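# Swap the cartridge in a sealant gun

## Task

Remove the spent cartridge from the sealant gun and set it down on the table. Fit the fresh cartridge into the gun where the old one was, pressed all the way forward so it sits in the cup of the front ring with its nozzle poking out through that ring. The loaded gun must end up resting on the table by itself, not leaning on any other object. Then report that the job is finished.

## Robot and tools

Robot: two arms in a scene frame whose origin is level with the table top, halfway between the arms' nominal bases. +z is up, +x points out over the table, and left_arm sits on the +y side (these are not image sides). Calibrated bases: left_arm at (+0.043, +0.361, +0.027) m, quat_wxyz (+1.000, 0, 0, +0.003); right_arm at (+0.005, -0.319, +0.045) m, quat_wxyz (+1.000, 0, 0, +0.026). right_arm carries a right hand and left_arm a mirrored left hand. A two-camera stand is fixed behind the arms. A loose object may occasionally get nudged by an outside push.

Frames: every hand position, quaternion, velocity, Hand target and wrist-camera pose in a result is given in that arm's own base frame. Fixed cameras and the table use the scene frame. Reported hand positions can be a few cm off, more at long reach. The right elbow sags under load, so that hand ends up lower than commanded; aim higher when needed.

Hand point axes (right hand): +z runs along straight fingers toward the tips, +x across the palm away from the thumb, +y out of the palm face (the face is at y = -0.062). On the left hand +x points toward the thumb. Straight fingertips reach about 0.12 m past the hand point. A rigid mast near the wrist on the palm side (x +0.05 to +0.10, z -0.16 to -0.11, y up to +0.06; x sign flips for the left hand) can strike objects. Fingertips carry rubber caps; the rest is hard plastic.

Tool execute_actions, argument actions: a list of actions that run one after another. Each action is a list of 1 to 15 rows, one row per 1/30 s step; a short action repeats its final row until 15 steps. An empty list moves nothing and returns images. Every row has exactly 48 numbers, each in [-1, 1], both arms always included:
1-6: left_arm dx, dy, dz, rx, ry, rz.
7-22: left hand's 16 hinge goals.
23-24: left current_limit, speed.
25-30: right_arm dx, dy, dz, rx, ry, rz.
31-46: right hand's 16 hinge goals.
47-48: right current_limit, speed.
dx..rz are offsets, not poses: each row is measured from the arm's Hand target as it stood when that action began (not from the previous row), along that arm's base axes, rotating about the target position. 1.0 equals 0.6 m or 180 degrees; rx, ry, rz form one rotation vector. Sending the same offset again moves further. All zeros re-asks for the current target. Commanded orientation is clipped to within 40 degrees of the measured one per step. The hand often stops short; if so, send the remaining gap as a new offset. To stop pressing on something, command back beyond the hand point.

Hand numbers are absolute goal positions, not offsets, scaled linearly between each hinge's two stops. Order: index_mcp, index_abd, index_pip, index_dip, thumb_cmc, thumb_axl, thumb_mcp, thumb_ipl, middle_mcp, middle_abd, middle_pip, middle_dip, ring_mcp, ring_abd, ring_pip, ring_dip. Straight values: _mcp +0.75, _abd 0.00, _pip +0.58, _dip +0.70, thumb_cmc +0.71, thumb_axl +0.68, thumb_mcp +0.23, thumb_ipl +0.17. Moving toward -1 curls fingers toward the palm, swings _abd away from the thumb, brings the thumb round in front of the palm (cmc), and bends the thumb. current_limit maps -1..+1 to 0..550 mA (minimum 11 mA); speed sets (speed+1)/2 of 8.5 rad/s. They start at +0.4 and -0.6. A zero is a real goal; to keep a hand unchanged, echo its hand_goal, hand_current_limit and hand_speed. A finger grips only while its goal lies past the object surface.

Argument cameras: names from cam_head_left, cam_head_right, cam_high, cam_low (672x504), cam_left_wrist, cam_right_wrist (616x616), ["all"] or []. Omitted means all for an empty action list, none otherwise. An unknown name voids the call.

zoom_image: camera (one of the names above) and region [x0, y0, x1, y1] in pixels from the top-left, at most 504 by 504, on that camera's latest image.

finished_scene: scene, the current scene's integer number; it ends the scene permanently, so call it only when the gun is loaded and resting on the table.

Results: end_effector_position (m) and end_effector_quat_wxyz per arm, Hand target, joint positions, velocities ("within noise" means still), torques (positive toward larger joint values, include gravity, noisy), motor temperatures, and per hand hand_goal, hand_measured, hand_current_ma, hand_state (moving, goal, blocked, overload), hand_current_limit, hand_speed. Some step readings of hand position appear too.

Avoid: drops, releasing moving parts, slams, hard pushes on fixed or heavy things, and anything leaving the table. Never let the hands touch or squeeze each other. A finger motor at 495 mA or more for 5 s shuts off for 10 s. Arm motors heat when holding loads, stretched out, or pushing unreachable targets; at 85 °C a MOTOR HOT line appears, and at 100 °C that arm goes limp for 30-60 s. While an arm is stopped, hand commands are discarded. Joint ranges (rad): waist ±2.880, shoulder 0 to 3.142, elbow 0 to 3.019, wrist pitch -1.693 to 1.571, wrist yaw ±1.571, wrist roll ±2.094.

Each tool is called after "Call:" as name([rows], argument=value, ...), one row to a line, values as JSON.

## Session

Scene 1 was done. I'll look at scene 2.

Call:
execute_actions(actions=[])

Call:
zoom_image(camera="cam_head_left", region=[120, 220, 370, 420])

Call:
zoom_image(camera="cam_head_left", region=[320, 220, 570, 420])

Scene clock: 0.00 s.
left_arm: end_effector_position=(+0.3040, +0.0981, +0.1466) hand_goal=(+0.754, +0.000, +0.576, +0.696, +0.714, +0.678, +0.226, +0.168, +0.754, +0.000, +0.576, +0.696, +0.754, +0.000, +0.576, +0.696) hand_measured=(+0.754, +0.000, +0.576, +0.696, +0.714, +0.678, +0.226, +0.168, +0.754, +0.000, +0.576, +0.696, +0.754, +0.000, +0.576, +0.696) hand_current_ma=(+0, +0, +0, +0, +0, +0, +0, +0, +0, +0, +0, +0, +0, +0, +0, +0) hand_state=(goal, goal, goal, goal, goal, goal, goal, goal, goal, goal, goal, goal, goal, goal, goal, goal) hand_current_limit=0.40 hand_speed=-0.60 end_effector_quat_wxyz=(+0.069, +0.893, +0.420, -0.143) | right_arm: end_effector_position=(+0.4323, +0.1101, +0.2350) hand_goal=(+0.754, +0.000, +0.576, +0.696, +0.714, +0.678, +0.226, +0.168, +0.754, +0.000, +0.576, +0.696, +0.754, +0.000, +0.576, +0.696) hand_measured=(+0.754, +0.000, +0.576, +0.696, +0.714, +0.678, +0.226, +0.168, +0.754, +0.000, +0.576, +0.696, +0.754, +0.000, +0.576, +0.696) hand_current_ma=(+0, +0, +0, +0, +0, +0, +0, +0, +0, +0, +0, +0, +0, +0, +0, +0) hand_state=(goal, goal, goal, goal, goal, goal, goal, goal, goal, goal, goal, goal, goal, goal, goal, goal) hand_current_limit=0.40 hand_speed=-0.60 end_effector_quat_wxyz=(+0.562, +0.535, +0.604, -0.184)
Joint positions: left_arm=[0.604 1.271 0.942 -1.547 0.089 1.309] | right_arm=[0.692 1.543 0.961 -1.464 1.226 0.909]
Joint velocities: within noise
Joint torques (N m): no reading
Motor temperatures (°C): left_arm=[29 33 45 28 31 30] | right_arm=[32 32 44 29 28 30]
Heat: left arm: hottest elbow 45 °C; right arm: hottest elbow 44 °C.
Hand target: left_arm +0.3105, +0.1026, +0.1551; +0.068, +0.895, +0.421, -0.131 | right_arm +0.4361, +0.1133, +0.2380; +0.562, +0.538, +0.602, -0.180

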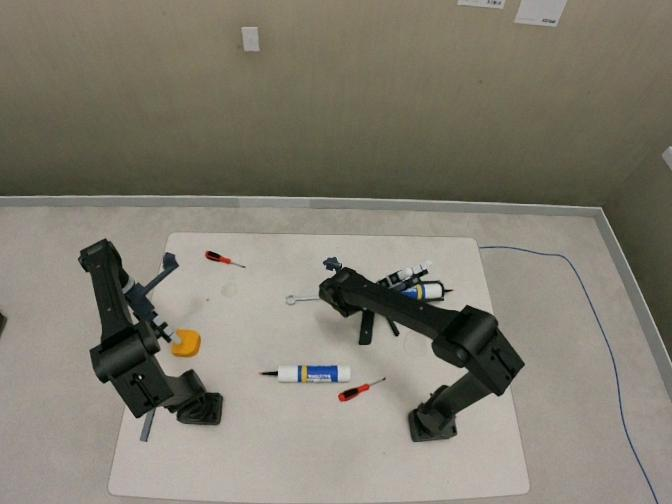

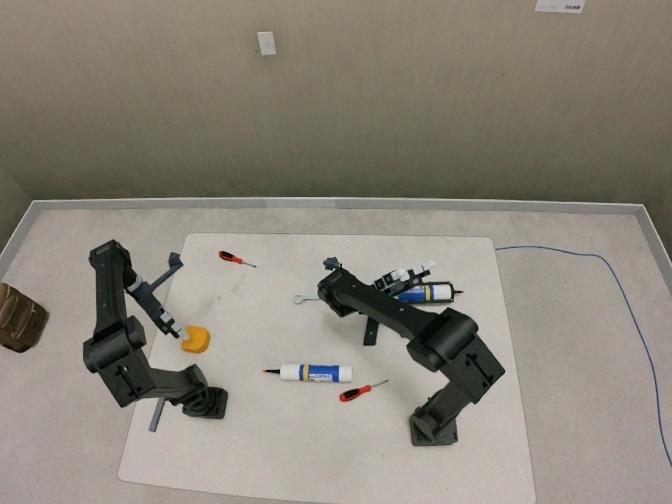

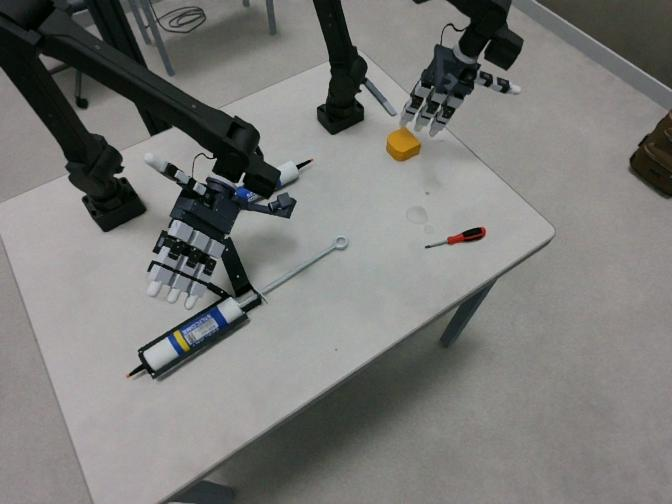

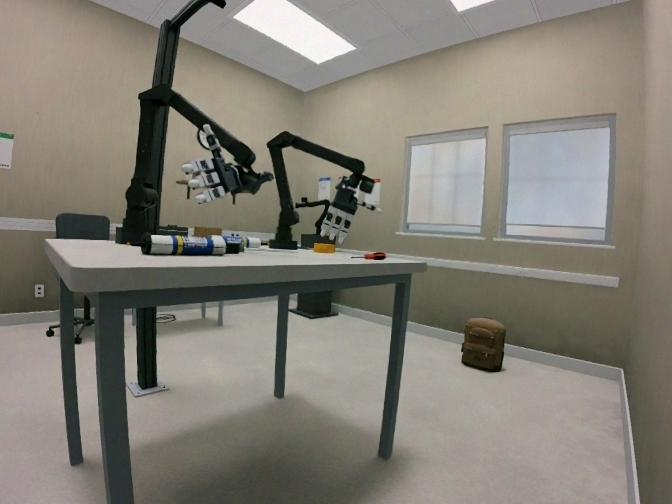

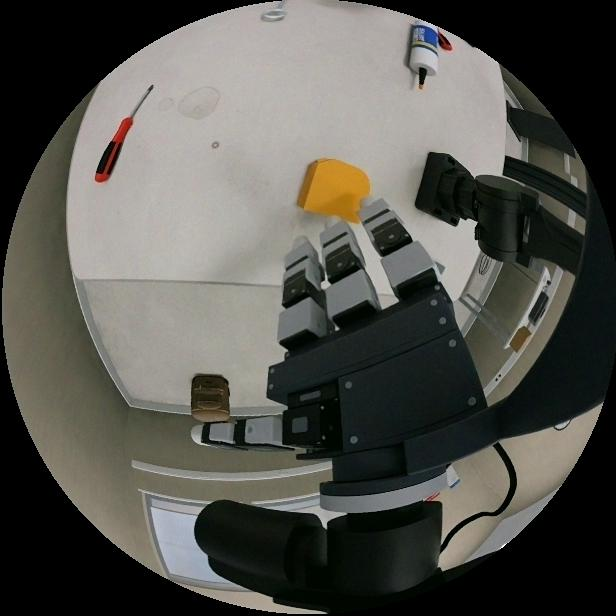

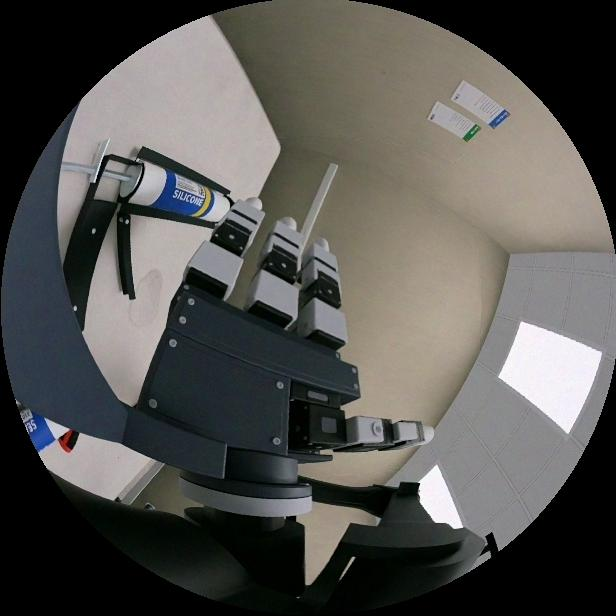

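Scaled by 2.016 from the camera's 672x504 image, which has a finer 960x720 frame.

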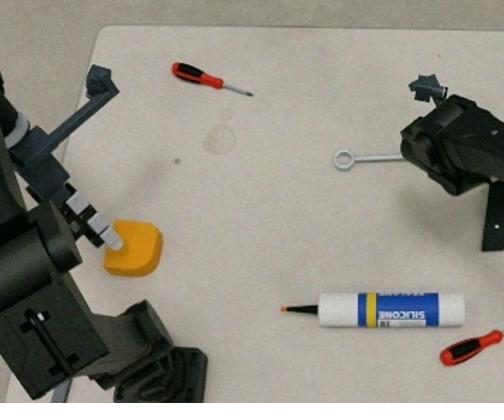

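Scaled by 2.016 from the camera's 672x504 image, which has a finer 960x720 frame.

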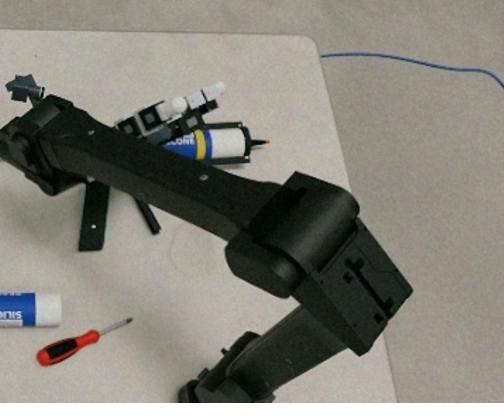

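Call:
execute_actions([
  [[0,0,0,0,0,0,0.754,0,0.576,0.696,0.714,0.678,0.226,0.168,0.754,0,0.576,0.696,0.754,0,0.576,0.696,0.4,-0.6,0.0028,0.0072,0.06,0,0,0,0.754,0.06,0.576,0.696,0.714,0.678,0.226,0.168,-0.3,0,-0.3,0.3,0.754,-0.04,0.576,0.696,0.4,-0.6]],
  [[0,0,0,0,0,0,0.754,0,0.576,0.696,0.714,0.678,0.226,0.168,0.754,0,0.576,0.696,0.754,0,0.576,0.696,0.4,-0.6,0.0028,0.0072,0.0061,0.0232,0.0687,0.0649,0.754,0.06,0.576,0.696,0.714,0.678,0.226,0.168,-0.3,0,-0.3,0.3,0.754,-0.04,0.576,0.696,0.4,-0.6]],
  [[0,0,0,0,0,0,0.754,0,0.576,0.696,0.714,0.678,0.226,0.168,0.754,0,0.576,0.696,0.754,0,0.576,0.696,0.4,-0.6,0.0028,0.0072,0.0061,0.0232,0.0687,0.0649,0.754,0.06,0.576,0.696,0.714,0.678,0.226,0.168,-0.3,0,-0.3,0.3,0.754,-0.04,0.576,0.696,0.4,-0.6]],
  [[0,0,0,0,0,0,0.754,0,0.576,0.696,0.714,0.678,0.226,0.168,0.754,0,0.576,0.696,0.754,0,0.576,0.696,0.4,-0.6,0.0028,0.0072,0,0.0232,0.0687,0.0649,0.754,0.06,0.576,0.696,0.714,0.678,0.226,0.168,-0.3,0,-0.3,0.3,0.754,-0.04,0.576,0.696,0.4,-0.6]],
  [[0,0,0,0,0,0,0.754,0,0.576,0.696,0.714,0.678,0.226,0.168,0.754,0,0.576,0.696,0.754,0,0.576,0.696,0.4,-0.6,0.0028,0.0072,0,0.0232,0.0687,0.0649,0.754,0.06,0.576,0.696,0.714,0.678,0.226,0.168,-0.3,0,-0.3,0.3,0.754,-0.04,0.576,0.696,0.4,-0.6]],
  [[0,0,0,0,0,0,0.754,0,0.576,0.696,0.714,0.678,0.226,0.168,0.754,0,0.576,0.696,0.754,0,0.576,0.696,0.4,-0.6,0.0028,0.0072,0,0.0232,0.0687,0.0649,0.754,0.06,0.576,0.696,0.714,0.678,0.226,0.168,-0.3,0,-0.3,0.3,0.754,-0.04,0.576,0.696,0.4,-0.6]],
  [[0,0,0,0,0,0,0.754,0,0.576,0.696,0.714,0.678,0.226,0.168,0.754,0,0.576,0.696,0.754,0,0.576,0.696,0.4,-0.6,0,0,0,0.0232,0.0687,0.0649,0.754,0.06,0.576,0.696,0.714,0.678,0.226,0.168,-0.3,0,-0.3,0.3,0.754,-0.04,0.576,0.696,0.4,-0.6]],
], cameras=["cam_head_left","cam_high","cam_right_wrist"])

Scene clock: 57.13 s.
left_arm: end_effector_position=(+0.3040, +0.0981, +0.1466) hand_goal=(+0.754, +0.000, +0.576, +0.696, +0.714, +0.678, +0.226, +0.168, +0.754, +0.000, +0.576, +0.696, +0.754, +0.000, +0.576, +0.696) hand_measured=(+0.754, +0.000, +0.576, +0.696, +0.714, +0.678, +0.224, +0.168, +0.754, +0.000, +0.576, +0.696, +0.754, +0.000, +0.576, +0.696) hand_current_ma=(+0, +0, +0, +0, +0, +0, +0, +0, +0, +0, +0, +0, +0, +0, +0, +0) hand_state=(goal, goal, goal, goal, goal, goal, goal, goal, goal, goal, goal, goal, goal, goal, goal, goal) hand_current_limit=0.40 hand_speed=-0.60 end_effector_quat_wxyz=(+0.069, +0.893, +0.420, -0.143) | right_arm: end_effector_position=(+0.4369, +0.1391, +0.2693) hand_goal=(+0.754, +0.060, +0.576, +0.696, +0.714, +0.678, +0.226, +0.168, -0.300, +0.000, -0.300, +0.300, +0.754, -0.040, +0.576, +0.696) hand_measured=(+0.752, +0.058, +0.576, +0.696, +0.716, +0.678, +0.224, +0.168, -0.290, -0.002, -0.298, +0.302, +0.752, -0.042, +0.576, +0.696) hand_current_ma=(-2, -4, +1, +0, +2, -1, -6, +0, +20, -1, +4, +3, -3, -1, +1, +0) hand_state=(goal, goal, goal, goal, goal, goal, goal, goal, goal, goal, goal, goal, goal, goal, goal, goal) hand_current_limit=0.40 hand_speed=-0.60 end_effector_quat_wxyz=(-0.009, +0.021, +1.000, -0.001)
Joint positions: left_arm=[0.604 1.271 0.942 -1.547 0.089 1.309] | right_arm=[0.134 1.433 1.44 -1.596 -0.001 -1.395]
Joint torques (N m): left_arm=[-0.5 -7.36 9.91 -0.75 0.05 -0.03] | right_arm=[-1.14 -11.58 11.99 -0.76 -0.21 -0.25]
Motor temperatures (°C): left_arm=[29 34 51 28 31 30] | right_arm=[32 34 49 29 31 30]
Heat: left arm: hottest elbow 51 °C; right arm: hottest elbow 49 °C.
Hand target: left_arm +0.3105, +0.1026, +0.1551; +0.068, +0.895, +0.421, -0.131 | right_arm +0.4462, +0.1393, +0.2814; -0.002, +0.014, +1.000, +0.001
Off the commanded pose: left_arm 0.012 m, 1 deg | right_arm 0.015 m, 1 deg.
Step readings (end_effector_position of left_arm | right_arm):
0: (+0.3040, +0.0981, +0.1466) | (+0.4323, +0.1101, +0.2350)
1: (+0.3040, +0.0981, +0.1466) | (+0.4323, +0.1101, +0.2350)
2: (+0.3040, +0.0981, +0.1466) | (+0.4321, +0.1099, +0.2351)
4: (+0.3040, +0.0981, +0.1466) | (+0.4314, +0.1093, +0.2370)
8: (+0.3040, +0.0981, +0.1466) | (+0.4312, +0.1092, +0.2496)
15: (+0.3040, +0.0981, +0.1466) | (+0.4331, +0.1107, +0.2630)
16: (+0.3040, +0.0981, +0.1466) | (+0.4330, +0.1106, +0.2624)
17: (+0.3040, +0.0981, +0.1466) | (+0.4325, +0.1103, +0.2596)
19: (+0.3040, +0.0981, +0.1466) | (+0.4320, +0.1107, +0.2558)
23: (+0.3040, +0.0981, +0.1466) | (+0.4317, +0.1143, +0.2672)
30: (+0.3040, +0.0981, +0.1466) | (+0.4335, +0.1222, +0.2880)
31: (+0.3040, +0.0981, +0.1466) | (+0.4342, +0.1236, +0.2876)
32: (+0.3040, +0.0981, +0.1466) | (+0.4344, +0.1255, +0.2828)
34: (+0.3040, +0.0981, +0.1466) | (+0.4336, +0.1287, +0.2738)
38: (+0.3040, +0.0981, +0.1466) | (+0.4343, +0.1288, +0.2750)
45: (+0.3040, +0.0981, +0.1466) | (+0.4380, +0.1260, +0.2915)
46: (+0.3040, +0.0981, +0.1466) | (+0.4382, +0.1269, +0.2909)
47: (+0.3040, +0.0981, +0.1466) | (+0.4373, +0.1296, +0.2852)
49: (+0.3040, +0.0981, +0.1466) | (+0.4345, +0.1344, +0.2742)
53: (+0.3040, +0.0981, +0.1466) | (+0.4326, +0.1292, +0.2632)
60: (+0.3040, +0.0981, +0.1466) | (+0.4321, +0.1249, +0.2590)
61: (+0.3040, +0.0981, +0.1466) | (+0.4315, +0.1267, +0.2578)
62: (+0.3040, +0.0981, +0.1466) | (+0.4304, +0.1309, +0.2555)
64: (+0.3040, +0.0981, +0.1466) | (+0.4284, +0.1388, +0.2543)
68: (+0.3040, +0.0981, +0.1466) | (+0.4331, +0.1332, +0.2677)
75: (+0.3040, +0.0981, +0.1466) | (+0.4366, +0.1323, +0.2752)
76: (+0.3040, +0.0981, +0.1466) | (+0.4356, +0.1341, +0.2733)
77: (+0.3040, +0.0981, +0.1466) | (+0.4330, +0.1375, +0.2707)
79: (+0.3040, +0.0981, +0.1466) | (+0.4294, +0.1451, +0.2683)
83: (+0.3040, +0.0981, +0.1466) | (+0.4388, +0.1397, +0.2696)
90: (+0.3040, +0.0981, +0.1466) | (+0.4384, +0.1370, +0.2661)
91: (+0.3040, +0.0981, +0.1466) | (+0.4370, +0.1386, +0.2664)
92: (+0.3040, +0.0981, +0.1466) | (+0.4340, +0.1411, +0.2675)
94: (+0.3040, +0.0981, +0.1466) | (+0.4308, +0.1470, +0.2729)
98: (+0.3040, +0.0981, +0.1466) | (+0.4415, +0.1428, +0.2786)
105: (+0.3040, +0.0981, +0.1466) | (+0.4386, +0.1381, +0.2651)
Images, in order (width x height): cam_head_left 672x504, cam_high 672x504, cam_right_wrist 616x616.

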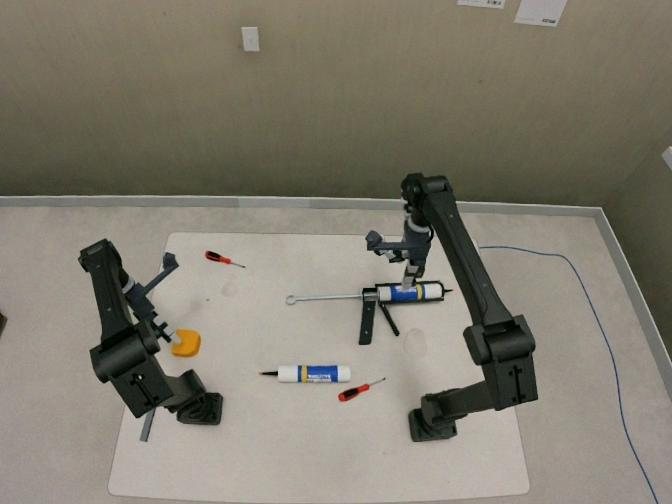

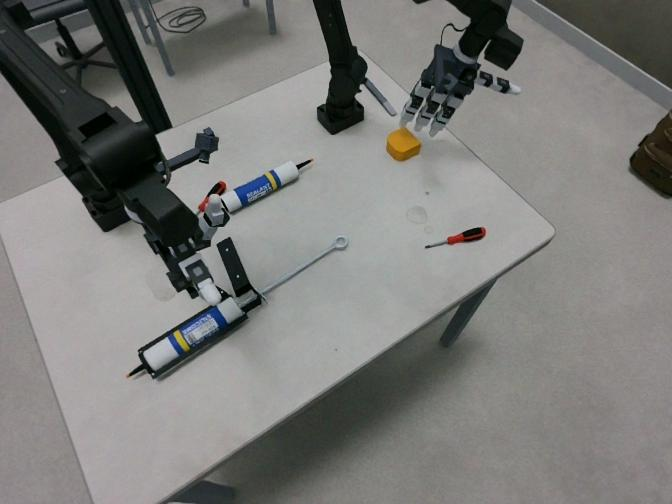

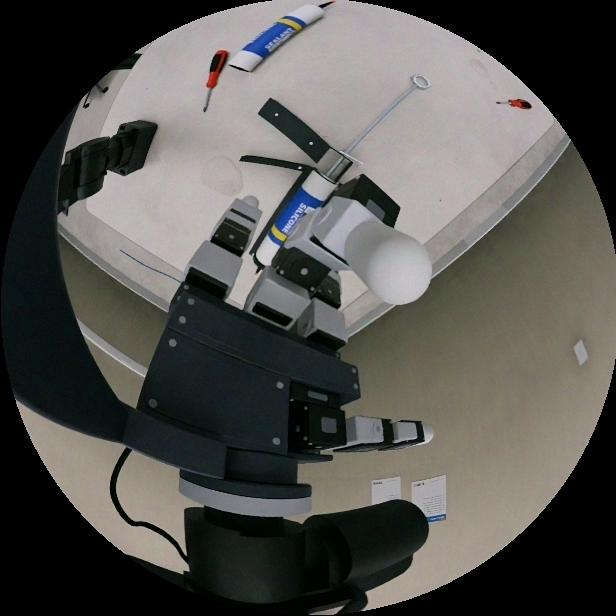

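Call:
zoom_image(camera="cam_head_left", region=[350, 250, 470, 350])

Call:
zoom_image(camera="cam_high", region=[110, 230, 290, 390])

Scaled by 4.200 from the camera's 672x504 image, which has a finer 960x720 frame.

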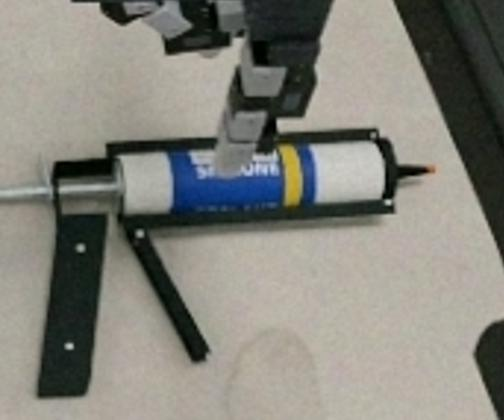

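Scaled by 2.800 from the camera's 672x504 image, which has a finer 960x720 frame.

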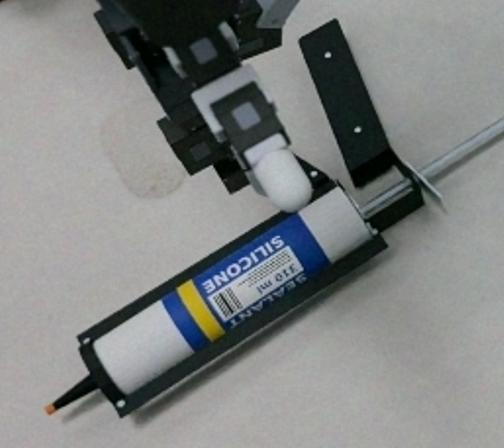

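Call:
execute_actions([
  [[0,0,0,0,0,0,0.754,0,0.576,0.696,0.714,0.678,0.226,0.168,0.754,0,0.576,0.696,0.754,0,0.576,0.696,0.4,-0.6,0.003,-0.027,-0.1,0,0,0,0.754,0.07,0.576,0.696,0.714,0.678,0.226,0.168,-0.3,0,-0.3,0.3,0.754,-0.05,0.576,0.696,0.4,-0.6]],
  [[0,0,0,0,0,0,0.754,0,0.576,0.696,0.714,0.678,0.226,0.168,0.754,0,0.576,0.696,0.754,0,0.576,0.696,0.4,-0.6,0,0,-0.09,0,0,0,0.754,0.07,0.576,0.696,0.714,0.678,0.226,0.168,-0.3,0,-0.3,0.3,0.754,-0.05,0.576,0.696,0.4,-0.6]],
], cameras=["cam_head_left","cam_high","cam_low"])

Call:
zoom_image(camera="cam_head_left", region=[350, 250, 470, 350])

Call:
zoom_image(camera="cam_high", region=[110, 230, 290, 390])

Call:
zoom_image(camera="cam_low", region=[120, 160, 280, 270])

Scene clock: 76.50 s.
left_arm: end_effector_position=(+0.3040, +0.0981, +0.1466) hand_goal=(+0.754, +0.000, +0.576, +0.696, +0.714, +0.678, +0.226, +0.168, +0.754, +0.000, +0.576, +0.696, +0.754, +0.000, +0.576, +0.696) hand_measured=(+0.754, +0.000, +0.576, +0.696, +0.714, +0.678, +0.224, +0.168, +0.754, +0.000, +0.576, +0.696, +0.754, +0.000, +0.576, +0.696) hand_current_ma=(+0, +0, +0, +0, +0, +0, +0, +0, +0, +0, +0, +0, +0, +0, +0, +0) hand_state=(goal, goal, goal, goal, goal, goal, goal, goal, goal, goal, goal, goal, goal, goal, goal, goal) hand_current_limit=0.40 hand_speed=-0.60 end_effector_quat_wxyz=(+0.069, +0.893, +0.420, -0.143) | right_arm: end_effector_position=(+0.4418, +0.1275, +0.1694) hand_goal=(+0.754, +0.070, +0.576, +0.696, +0.714, +0.678, +0.226, +0.168, -0.300, +0.000, -0.300, +0.300, +0.754, -0.050, +0.576, +0.696) hand_measured=(+0.752, +0.068, +0.576, +0.696, +0.716, +0.678, +0.224, +0.168, -0.290, -0.002, -0.298, +0.302, +0.752, -0.048, +0.576, +0.696) hand_current_ma=(-2, -3, +1, +0, +2, -1, -6, +0, +20, -1, +4, +3, -3, +3, +1, +0) hand_state=(goal, goal, goal, goal, goal, goal, goal, goal, goal, goal, goal, goal, goal, goal, goal, goal) hand_current_limit=0.40 hand_speed=-0.60 end_effector_quat_wxyz=(-0.006, +0.015, +1.000, -0.001)
Joint positions: left_arm=[0.604 1.271 0.942 -1.547 0.089 1.309] | right_arm=[0.105 1.472 1.217 -1.327 0 -1.436]
Joint torques (N m): left_arm=[-0.56 -7.36 9.88 -0.73 0.04 -0.03] | right_arm=[-1.85 -12.98 8.59 0.35 -0.23 -0.23]
Heat: left arm: hottest elbow 52 °C; right arm: hottest elbow 52 °C.
Hand target: left_arm +0.3105, +0.1026, +0.1551; +0.068, +0.895, +0.421, -0.131 | right_arm +0.4480, +0.1231, +0.1673; -0.002, +0.014, +1.000, +0.001
Off the commanded pose: left_arm 0.012 m, 1 deg | right_arm 0.008 m, 0 deg.
Step readings (end_effector_position of left_arm | right_arm):
0: (+0.3040, +0.0981, +0.1466) | (+0.4369, +0.1391, +0.2693)
1: (+0.3040, +0.0981, +0.1466) | (+0.4368, +0.1391, +0.2693)
2: (+0.3040, +0.0981, +0.1466) | (+0.4375, +0.1390, +0.2685)
4: (+0.3040, +0.0981, +0.1466) | (+0.4418, +0.1372, +0.2629)
8: (+0.3040, +0.0981, +0.1466) | (+0.4407, +0.1321, +0.2384)
15: (+0.3040, +0.0981, +0.1466) | (+0.4415, +0.1274, +0.2245)
16: (+0.3040, +0.0981, +0.1466) | (+0.4418, +0.1274, +0.2243)
17: (+0.3040, +0.0981, +0.1466) | (+0.4434, +0.1276, +0.2219)
19: (+0.3040, +0.0981, +0.1466) | (+0.4462, +0.1279, +0.2131)
23: (+0.3040, +0.0981, +0.1466) | (+0.4395, +0.1273, +0.1842)
30: (+0.3040, +0.0981, +0.1466) | (+0.4410, +0.1275, +0.1693)
Images, in order (width x height): cam_head_left 672x504, cam_high 672x504, cam_low 672x504.

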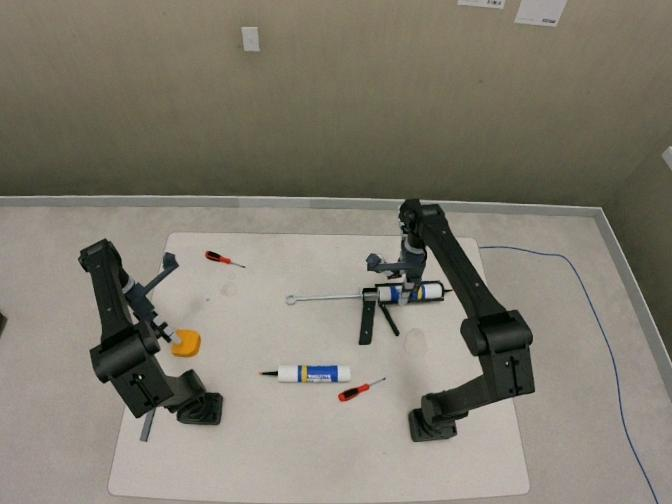

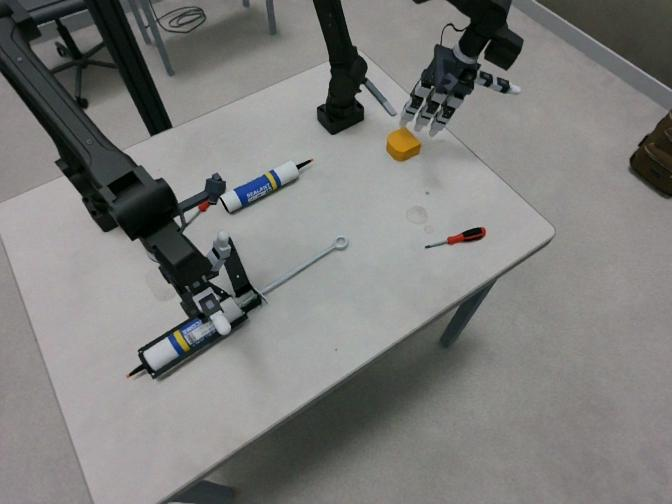

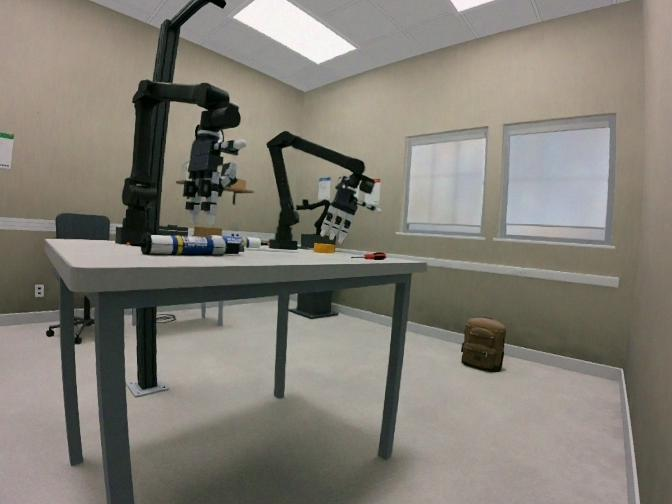

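Scaled by 4.200 from the camera's 672x504 image, which has a finer 960x720 frame.

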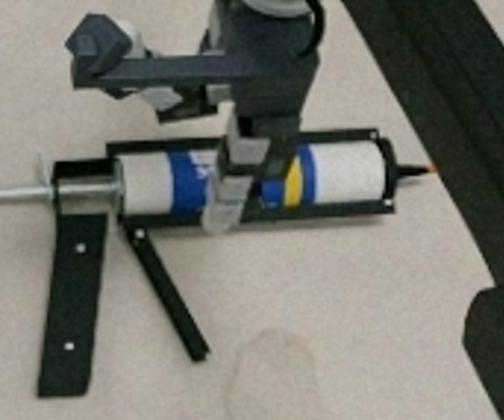

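Scaled by 2.800 from the camera's 672x504 image, which has a finer 960x720 frame.

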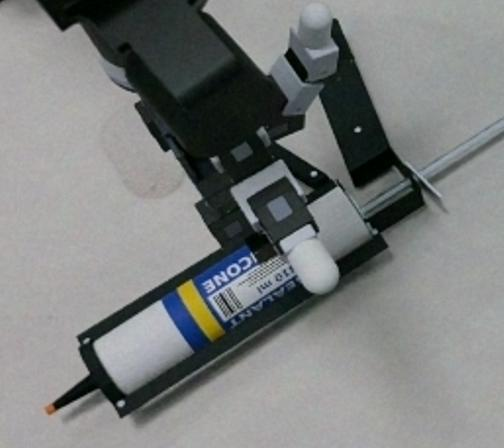

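Scaled by 3.150 from the camera's 672x504 image, which has a finer 960x720 frame.

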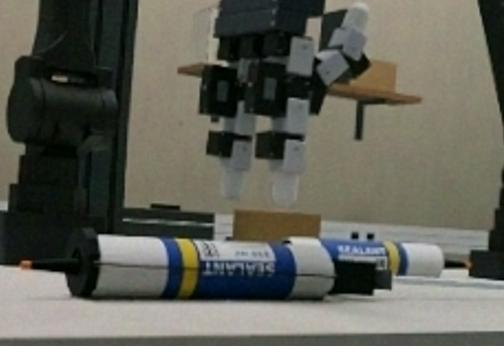

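Call:
execute_actions([
  [[0,0,0,0,0,0,0.754,0,0.576,0.696,0.714,0.678,0.226,0.168,0.754,0,0.576,0.696,0.754,0,0.576,0.696,0.4,-0.6,0,0,-0.07,0,0,0,0.754,0.07,0.576,0.696,0.714,0.678,0.226,0.168,-0.3,0,-0.3,0.3,0.754,-0.05,0.576,0.696,0.4,-0.6]],
], cameras=["cam_head_left","cam_high","cam_low"])

Call:
zoom_image(camera="cam_head_left", region=[350, 250, 470, 350])

Call:
zoom_image(camera="cam_high", region=[110, 230, 290, 390])

Call:
zoom_image(camera="cam_low", region=[120, 160, 280, 270])

Scene clock: 87.20 s.
left_arm: end_effector_position=(+0.3040, +0.0981, +0.1466) hand_goal=(+0.754, +0.000, +0.576, +0.696, +0.714, +0.678, +0.226, +0.168, +0.754, +0.000, +0.576, +0.696, +0.754, +0.000, +0.576, +0.696) hand_measured=(+0.754, +0.000, +0.576, +0.696, +0.714, +0.678, +0.224, +0.168, +0.754, +0.000, +0.576, +0.696, +0.754, +0.000, +0.576, +0.696) hand_current_ma=(+0, +0, +0, +0, +0, +0, +0, +0, +0, +0, +0, +0, +0, +0, +0, +0) hand_state=(goal, goal, goal, goal, goal, goal, goal, goal, goal, goal, goal, goal, goal, goal, goal, goal) hand_current_limit=0.40 hand_speed=-0.60 end_effector_quat_wxyz=(+0.069, +0.893, +0.420, -0.143) | right_arm: end_effector_position=(+0.4430, +0.1277, +0.1299) hand_goal=(+0.754, +0.070, +0.576, +0.696, +0.714, +0.678, +0.226, +0.168, -0.300, +0.000, -0.300, +0.300, +0.754, -0.050, +0.576, +0.696) hand_measured=(+0.752, +0.068, +0.576, +0.696, +0.716, +0.678, +0.224, +0.168, -0.290, -0.002, -0.298, +0.302, +0.752, -0.048, +0.576, +0.696) hand_current_ma=(-2, -3, +1, +0, +2, -1, -6, +0, +20, -1, +4, +3, -3, +3, +1, +0) hand_state=(goal, goal, goal, goal, goal, goal, goal, goal, goal, goal, goal, goal, goal, goal, goal, goal) hand_current_limit=0.40 hand_speed=-0.60 end_effector_quat_wxyz=(-0.003, +0.015, +1.000, +0.000)
Joint positions: left_arm=[0.604 1.271 0.942 -1.547 0.089 1.309] | right_arm=[0.105 1.504 1.142 -1.215 0 -1.437]
Joint torques (N m): left_arm=[-0.62 -7.41 9.95 -0.72 0.04 -0.04] | right_arm=[-1.85 -12.92 8.21 0.34 -0.23 -0.23]
Heat: left arm: hottest elbow 52 °C; right arm: hottest elbow 53 °C.
Hand target: left_arm +0.3105, +0.1026, +0.1551; +0.068, +0.895, +0.421, -0.131 | right_arm +0.4480, +0.1231, +0.1252; -0.002, +0.014, +1.000, +0.001
Off the commanded pose: left_arm 0.012 m, 1 deg | right_arm 0.008 m, 0 deg.
Step readings (end_effector_position of left_arm | right_arm):
0: (+0.3040, +0.0981, +0.1466) | (+0.4418, +0.1275, +0.1694)
1: (+0.3040, +0.0981, +0.1466) | (+0.4419, +0.1276, +0.1693)
2: (+0.3040, +0.0981, +0.1466) | (+0.4428, +0.1277, +0.1679)
4: (+0.3040, +0.0981, +0.1466) | (+0.4459, +0.1280, +0.1624)
8: (+0.3040, +0.0981, +0.1466) | (+0.4426, +0.1276, +0.1437)
15: (+0.3040, +0.0981, +0.1466) | (+0.4423, +0.1276, +0.1298)
Images, in order (width x height): cam_head_left 672x504, cam_high 672x504, cam_low 672x504.

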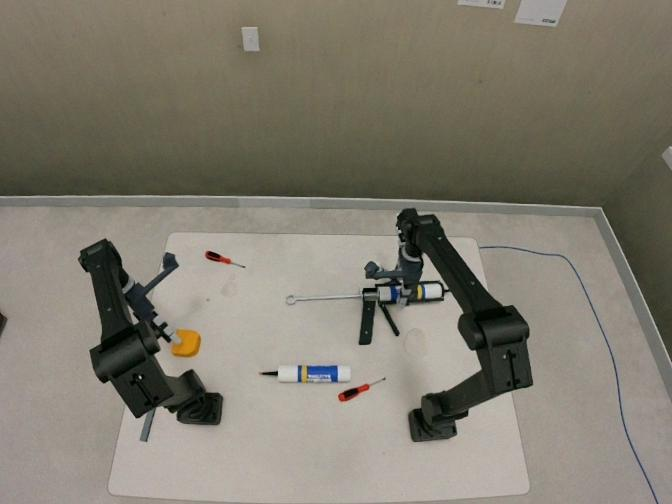

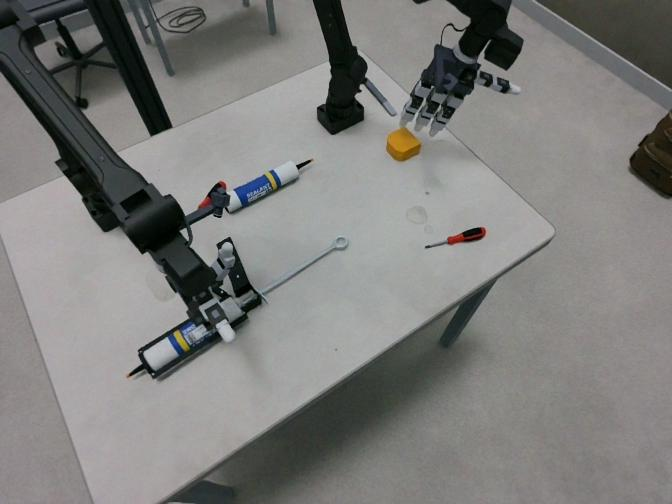

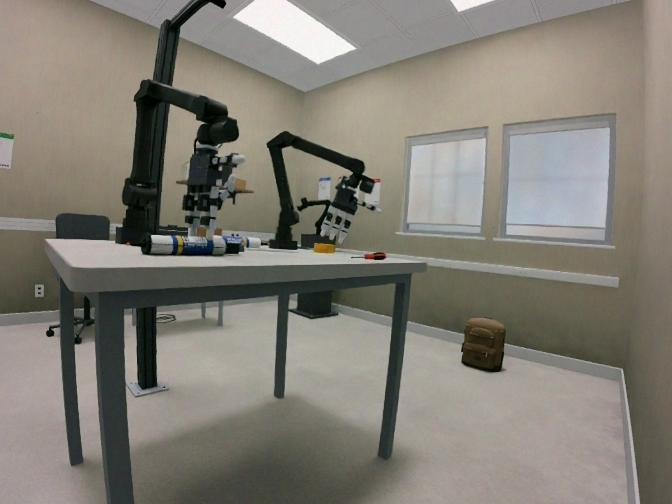

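Scaled by 4.200 from the camera's 672x504 image, which has a finer 960x720 frame.

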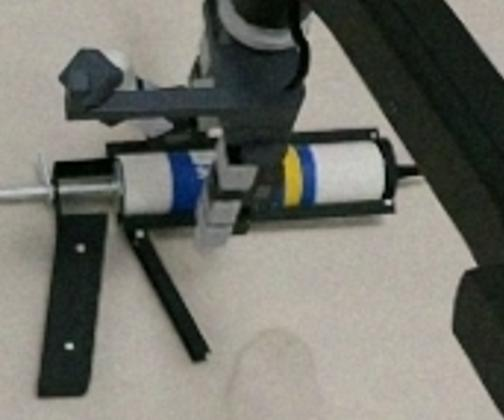

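Scaled by 2.800 from the camera's 672x504 image, which has a finer 960x720 frame.

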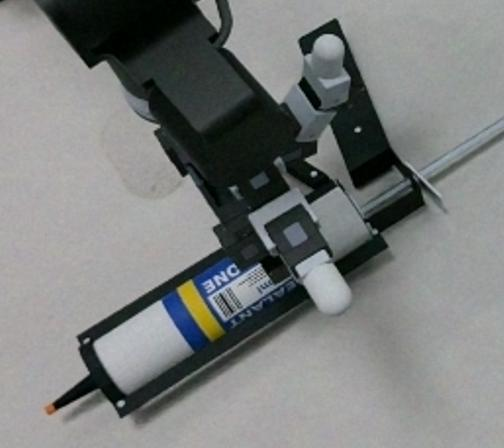

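Scaled by 3.150 from the camera's 672x504 image, which has a finer 960x720 frame.

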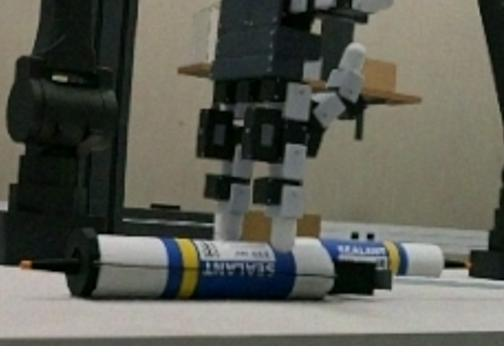

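Call:
zoom_image(camera="cam_low", region=[170, 205, 230, 265])

Call:
zoom_image(camera="cam_head_right", region=[350, 250, 470, 350])

Scaled by 8.400 from the camera's 672x504 image, which has a finer 960x720 frame.

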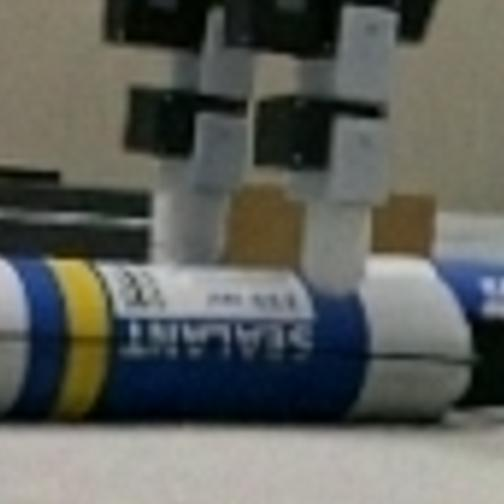

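This scene's latest camera images include none from cam_head_right. They are from: cam_head_left, cam_high, cam_low. cam_head_right's image comes with the result of a call that names it in "cameras".

Call:
execute_actions([
  [[0,0,0,0,0,0,0.754,0,0.576,0.696,0.714,0.678,0.226,0.168,0.754,0,0.576,0.696,0.754,0,0.576,0.696,0.4,-0.6,0.02,0,0.005,0,0,0,0.754,0.07,0.576,0.696,0.714,0.678,0.226,0.168,-0.3,0,-0.3,0.3,0.754,-0.05,0.576,0.696,0.4,-0.6]],
], cameras=["cam_head_left","cam_head_right","cam_high","cam_low","cam_right_wrist"])

Call:
zoom_image(camera="cam_head_left", region=[370, 270, 430, 330])

Call:
zoom_image(camera="cam_head_right", region=[360, 260, 460, 340])

Call:
zoom_image(camera="cam_high", region=[170, 270, 260, 350])

Call:
zoom_image(camera="cam_right_wrist", region=[200, 150, 400, 300])

Scene clock: 105.20 s.
left_arm: end_effector_position=(+0.3040, +0.0981, +0.1466) hand_goal=(+0.754, +0.000, +0.576, +0.696, +0.714, +0.678, +0.226, +0.168, +0.754, +0.000, +0.576, +0.696, +0.754, +0.000, +0.576, +0.696) hand_measured=(+0.754, +0.000, +0.576, +0.696, +0.714, +0.678, +0.224, +0.168, +0.754, +0.000, +0.576, +0.696, +0.754, +0.000, +0.576, +0.696) hand_current_ma=(+0, +0, +0, +0, +0, +0, +0, +0, +0, +0, +0, +0, +0, +0, +0, +0) hand_state=(goal, goal, goal, goal, goal, goal, goal, goal, goal, goal, goal, goal, goal, goal, goal, goal) hand_current_limit=0.40 hand_speed=-0.60 end_effector_quat_wxyz=(+0.069, +0.893, +0.420, -0.143) | right_arm: end_effector_position=(+0.4430, +0.1267, +0.1210) hand_goal=(+0.754, +0.070, +0.576, +0.696, +0.714, +0.678, +0.226, +0.168, -0.300, +0.000, -0.300, +0.300, +0.754, -0.050, +0.576, +0.696) hand_measured=(+0.752, +0.068, +0.576, +0.696, +0.716, +0.678, +0.224, +0.168, -0.290, -0.002, -0.298, +0.302, +0.752, -0.048, +0.576, +0.696) hand_current_ma=(-2, -3, +1, +0, +2, -1, -6, +0, +20, -1, +4, +3, -3, +3, +1, +0) hand_state=(goal, goal, goal, goal, goal, goal, goal, goal, goal, goal, goal, goal, goal, goal, goal, goal) hand_current_limit=0.40 hand_speed=-0.60 end_effector_quat_wxyz=(-0.013, +0.015, +1.000, -0.002)
Joint positions: left_arm=[0.604 1.271 0.942 -1.547 0.089 1.309] | right_arm=[0.102 1.525 1.142 -1.215 0 -1.438]
Joint torques (N m): left_arm=[-0.62 -7.47 9.87 -0.7 0.04 -0.03] | right_arm=[-1.9 -12.04 11.03 -0.17 -0.22 -0.24]
Heat: left arm: hottest elbow 53 °C; right arm: hottest elbow 52 °C.
Hand target: left_arm +0.3105, +0.1026, +0.1551; +0.068, +0.895, +0.421, -0.131 | right_arm +0.4600, +0.1230, +0.1283; -0.002, +0.014, +1.000, +0.001
Off the commanded pose: left_arm 0.012 m, 1 deg | right_arm 0.019 m, 1 deg.
Step readings (end_effector_position of left_arm | right_arm):
0: (+0.3040, +0.0981, +0.1466) | (+0.4430, +0.1277, +0.1299)
1: (+0.3040, +0.0981, +0.1466) | (+0.4430, +0.1277, +0.1299)
2: (+0.3040, +0.0981, +0.1466) | (+0.4430, +0.1275, +0.1299)
4: (+0.3040, +0.0981, +0.1466) | (+0.4431, +0.1270, +0.1292)
8: (+0.3040, +0.0981, +0.1466) | (+0.4431, +0.1267, +0.1251)
15: (+0.3040, +0.0981, +0.1466) | (+0.4430, +0.1267, +0.1210)
Images, in order (width x height): cam_head_left 672x504, cam_head_right 672x504, cam_high 672x504, cam_low 672x504, cam_right_wrist 616x616.

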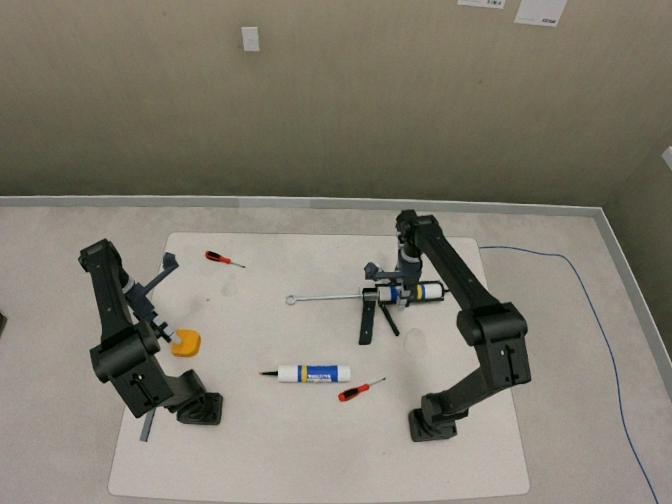

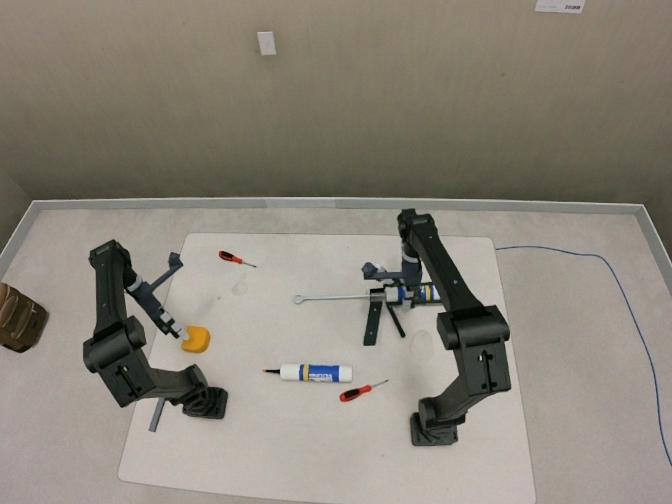

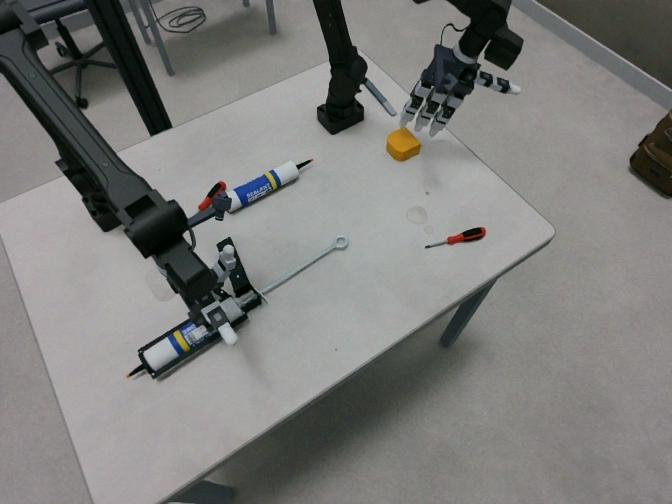

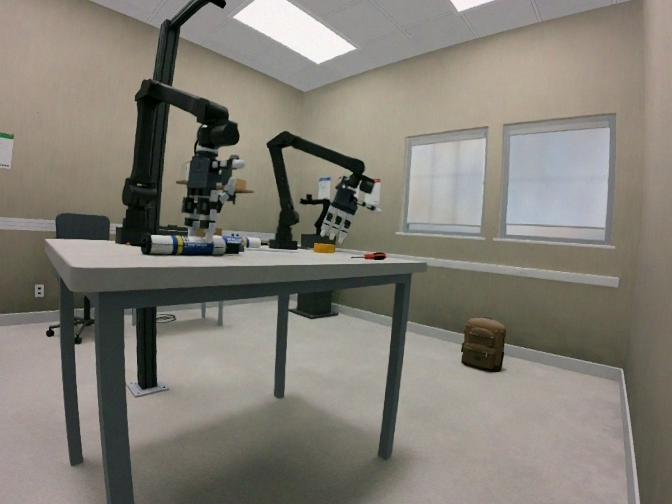

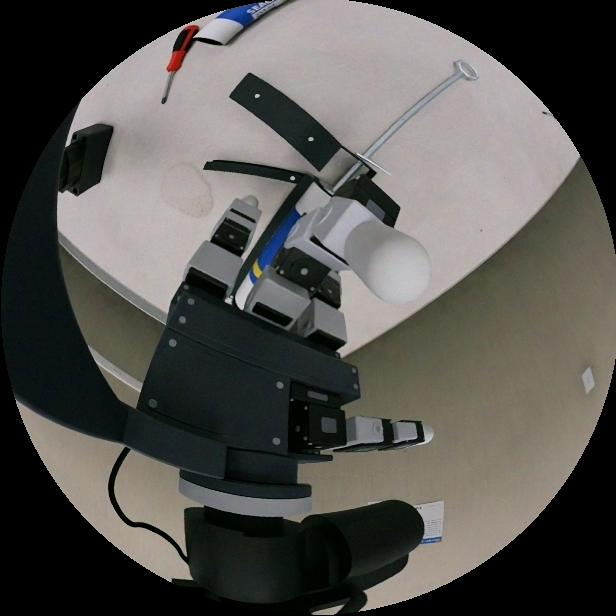

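Scaled by 8.400 from the camera's 672x504 image, which has a finer 960x720 frame.

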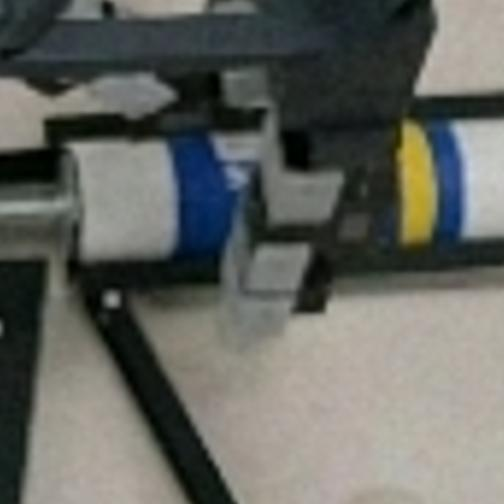

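Scaled by 5.040 from the camera's 672x504 image, which has a finer 960x720 frame.

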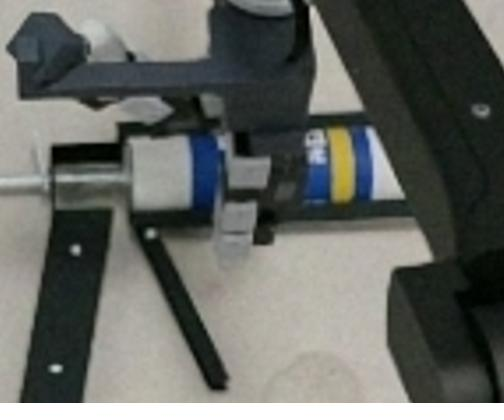

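Scaled by 5.600 from the camera's 672x504 image, which has a finer 960x720 frame.

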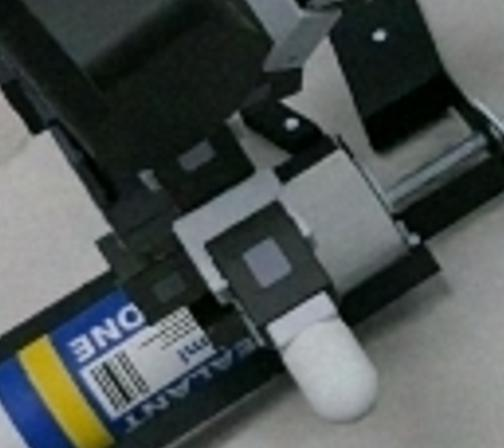

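Scaled by 2.520 from the camera's 616x616 image, which has a finer 880x880 frame.

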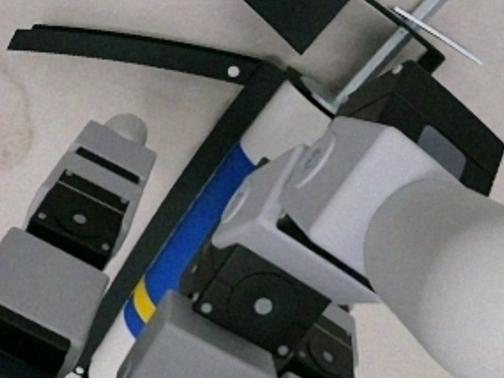

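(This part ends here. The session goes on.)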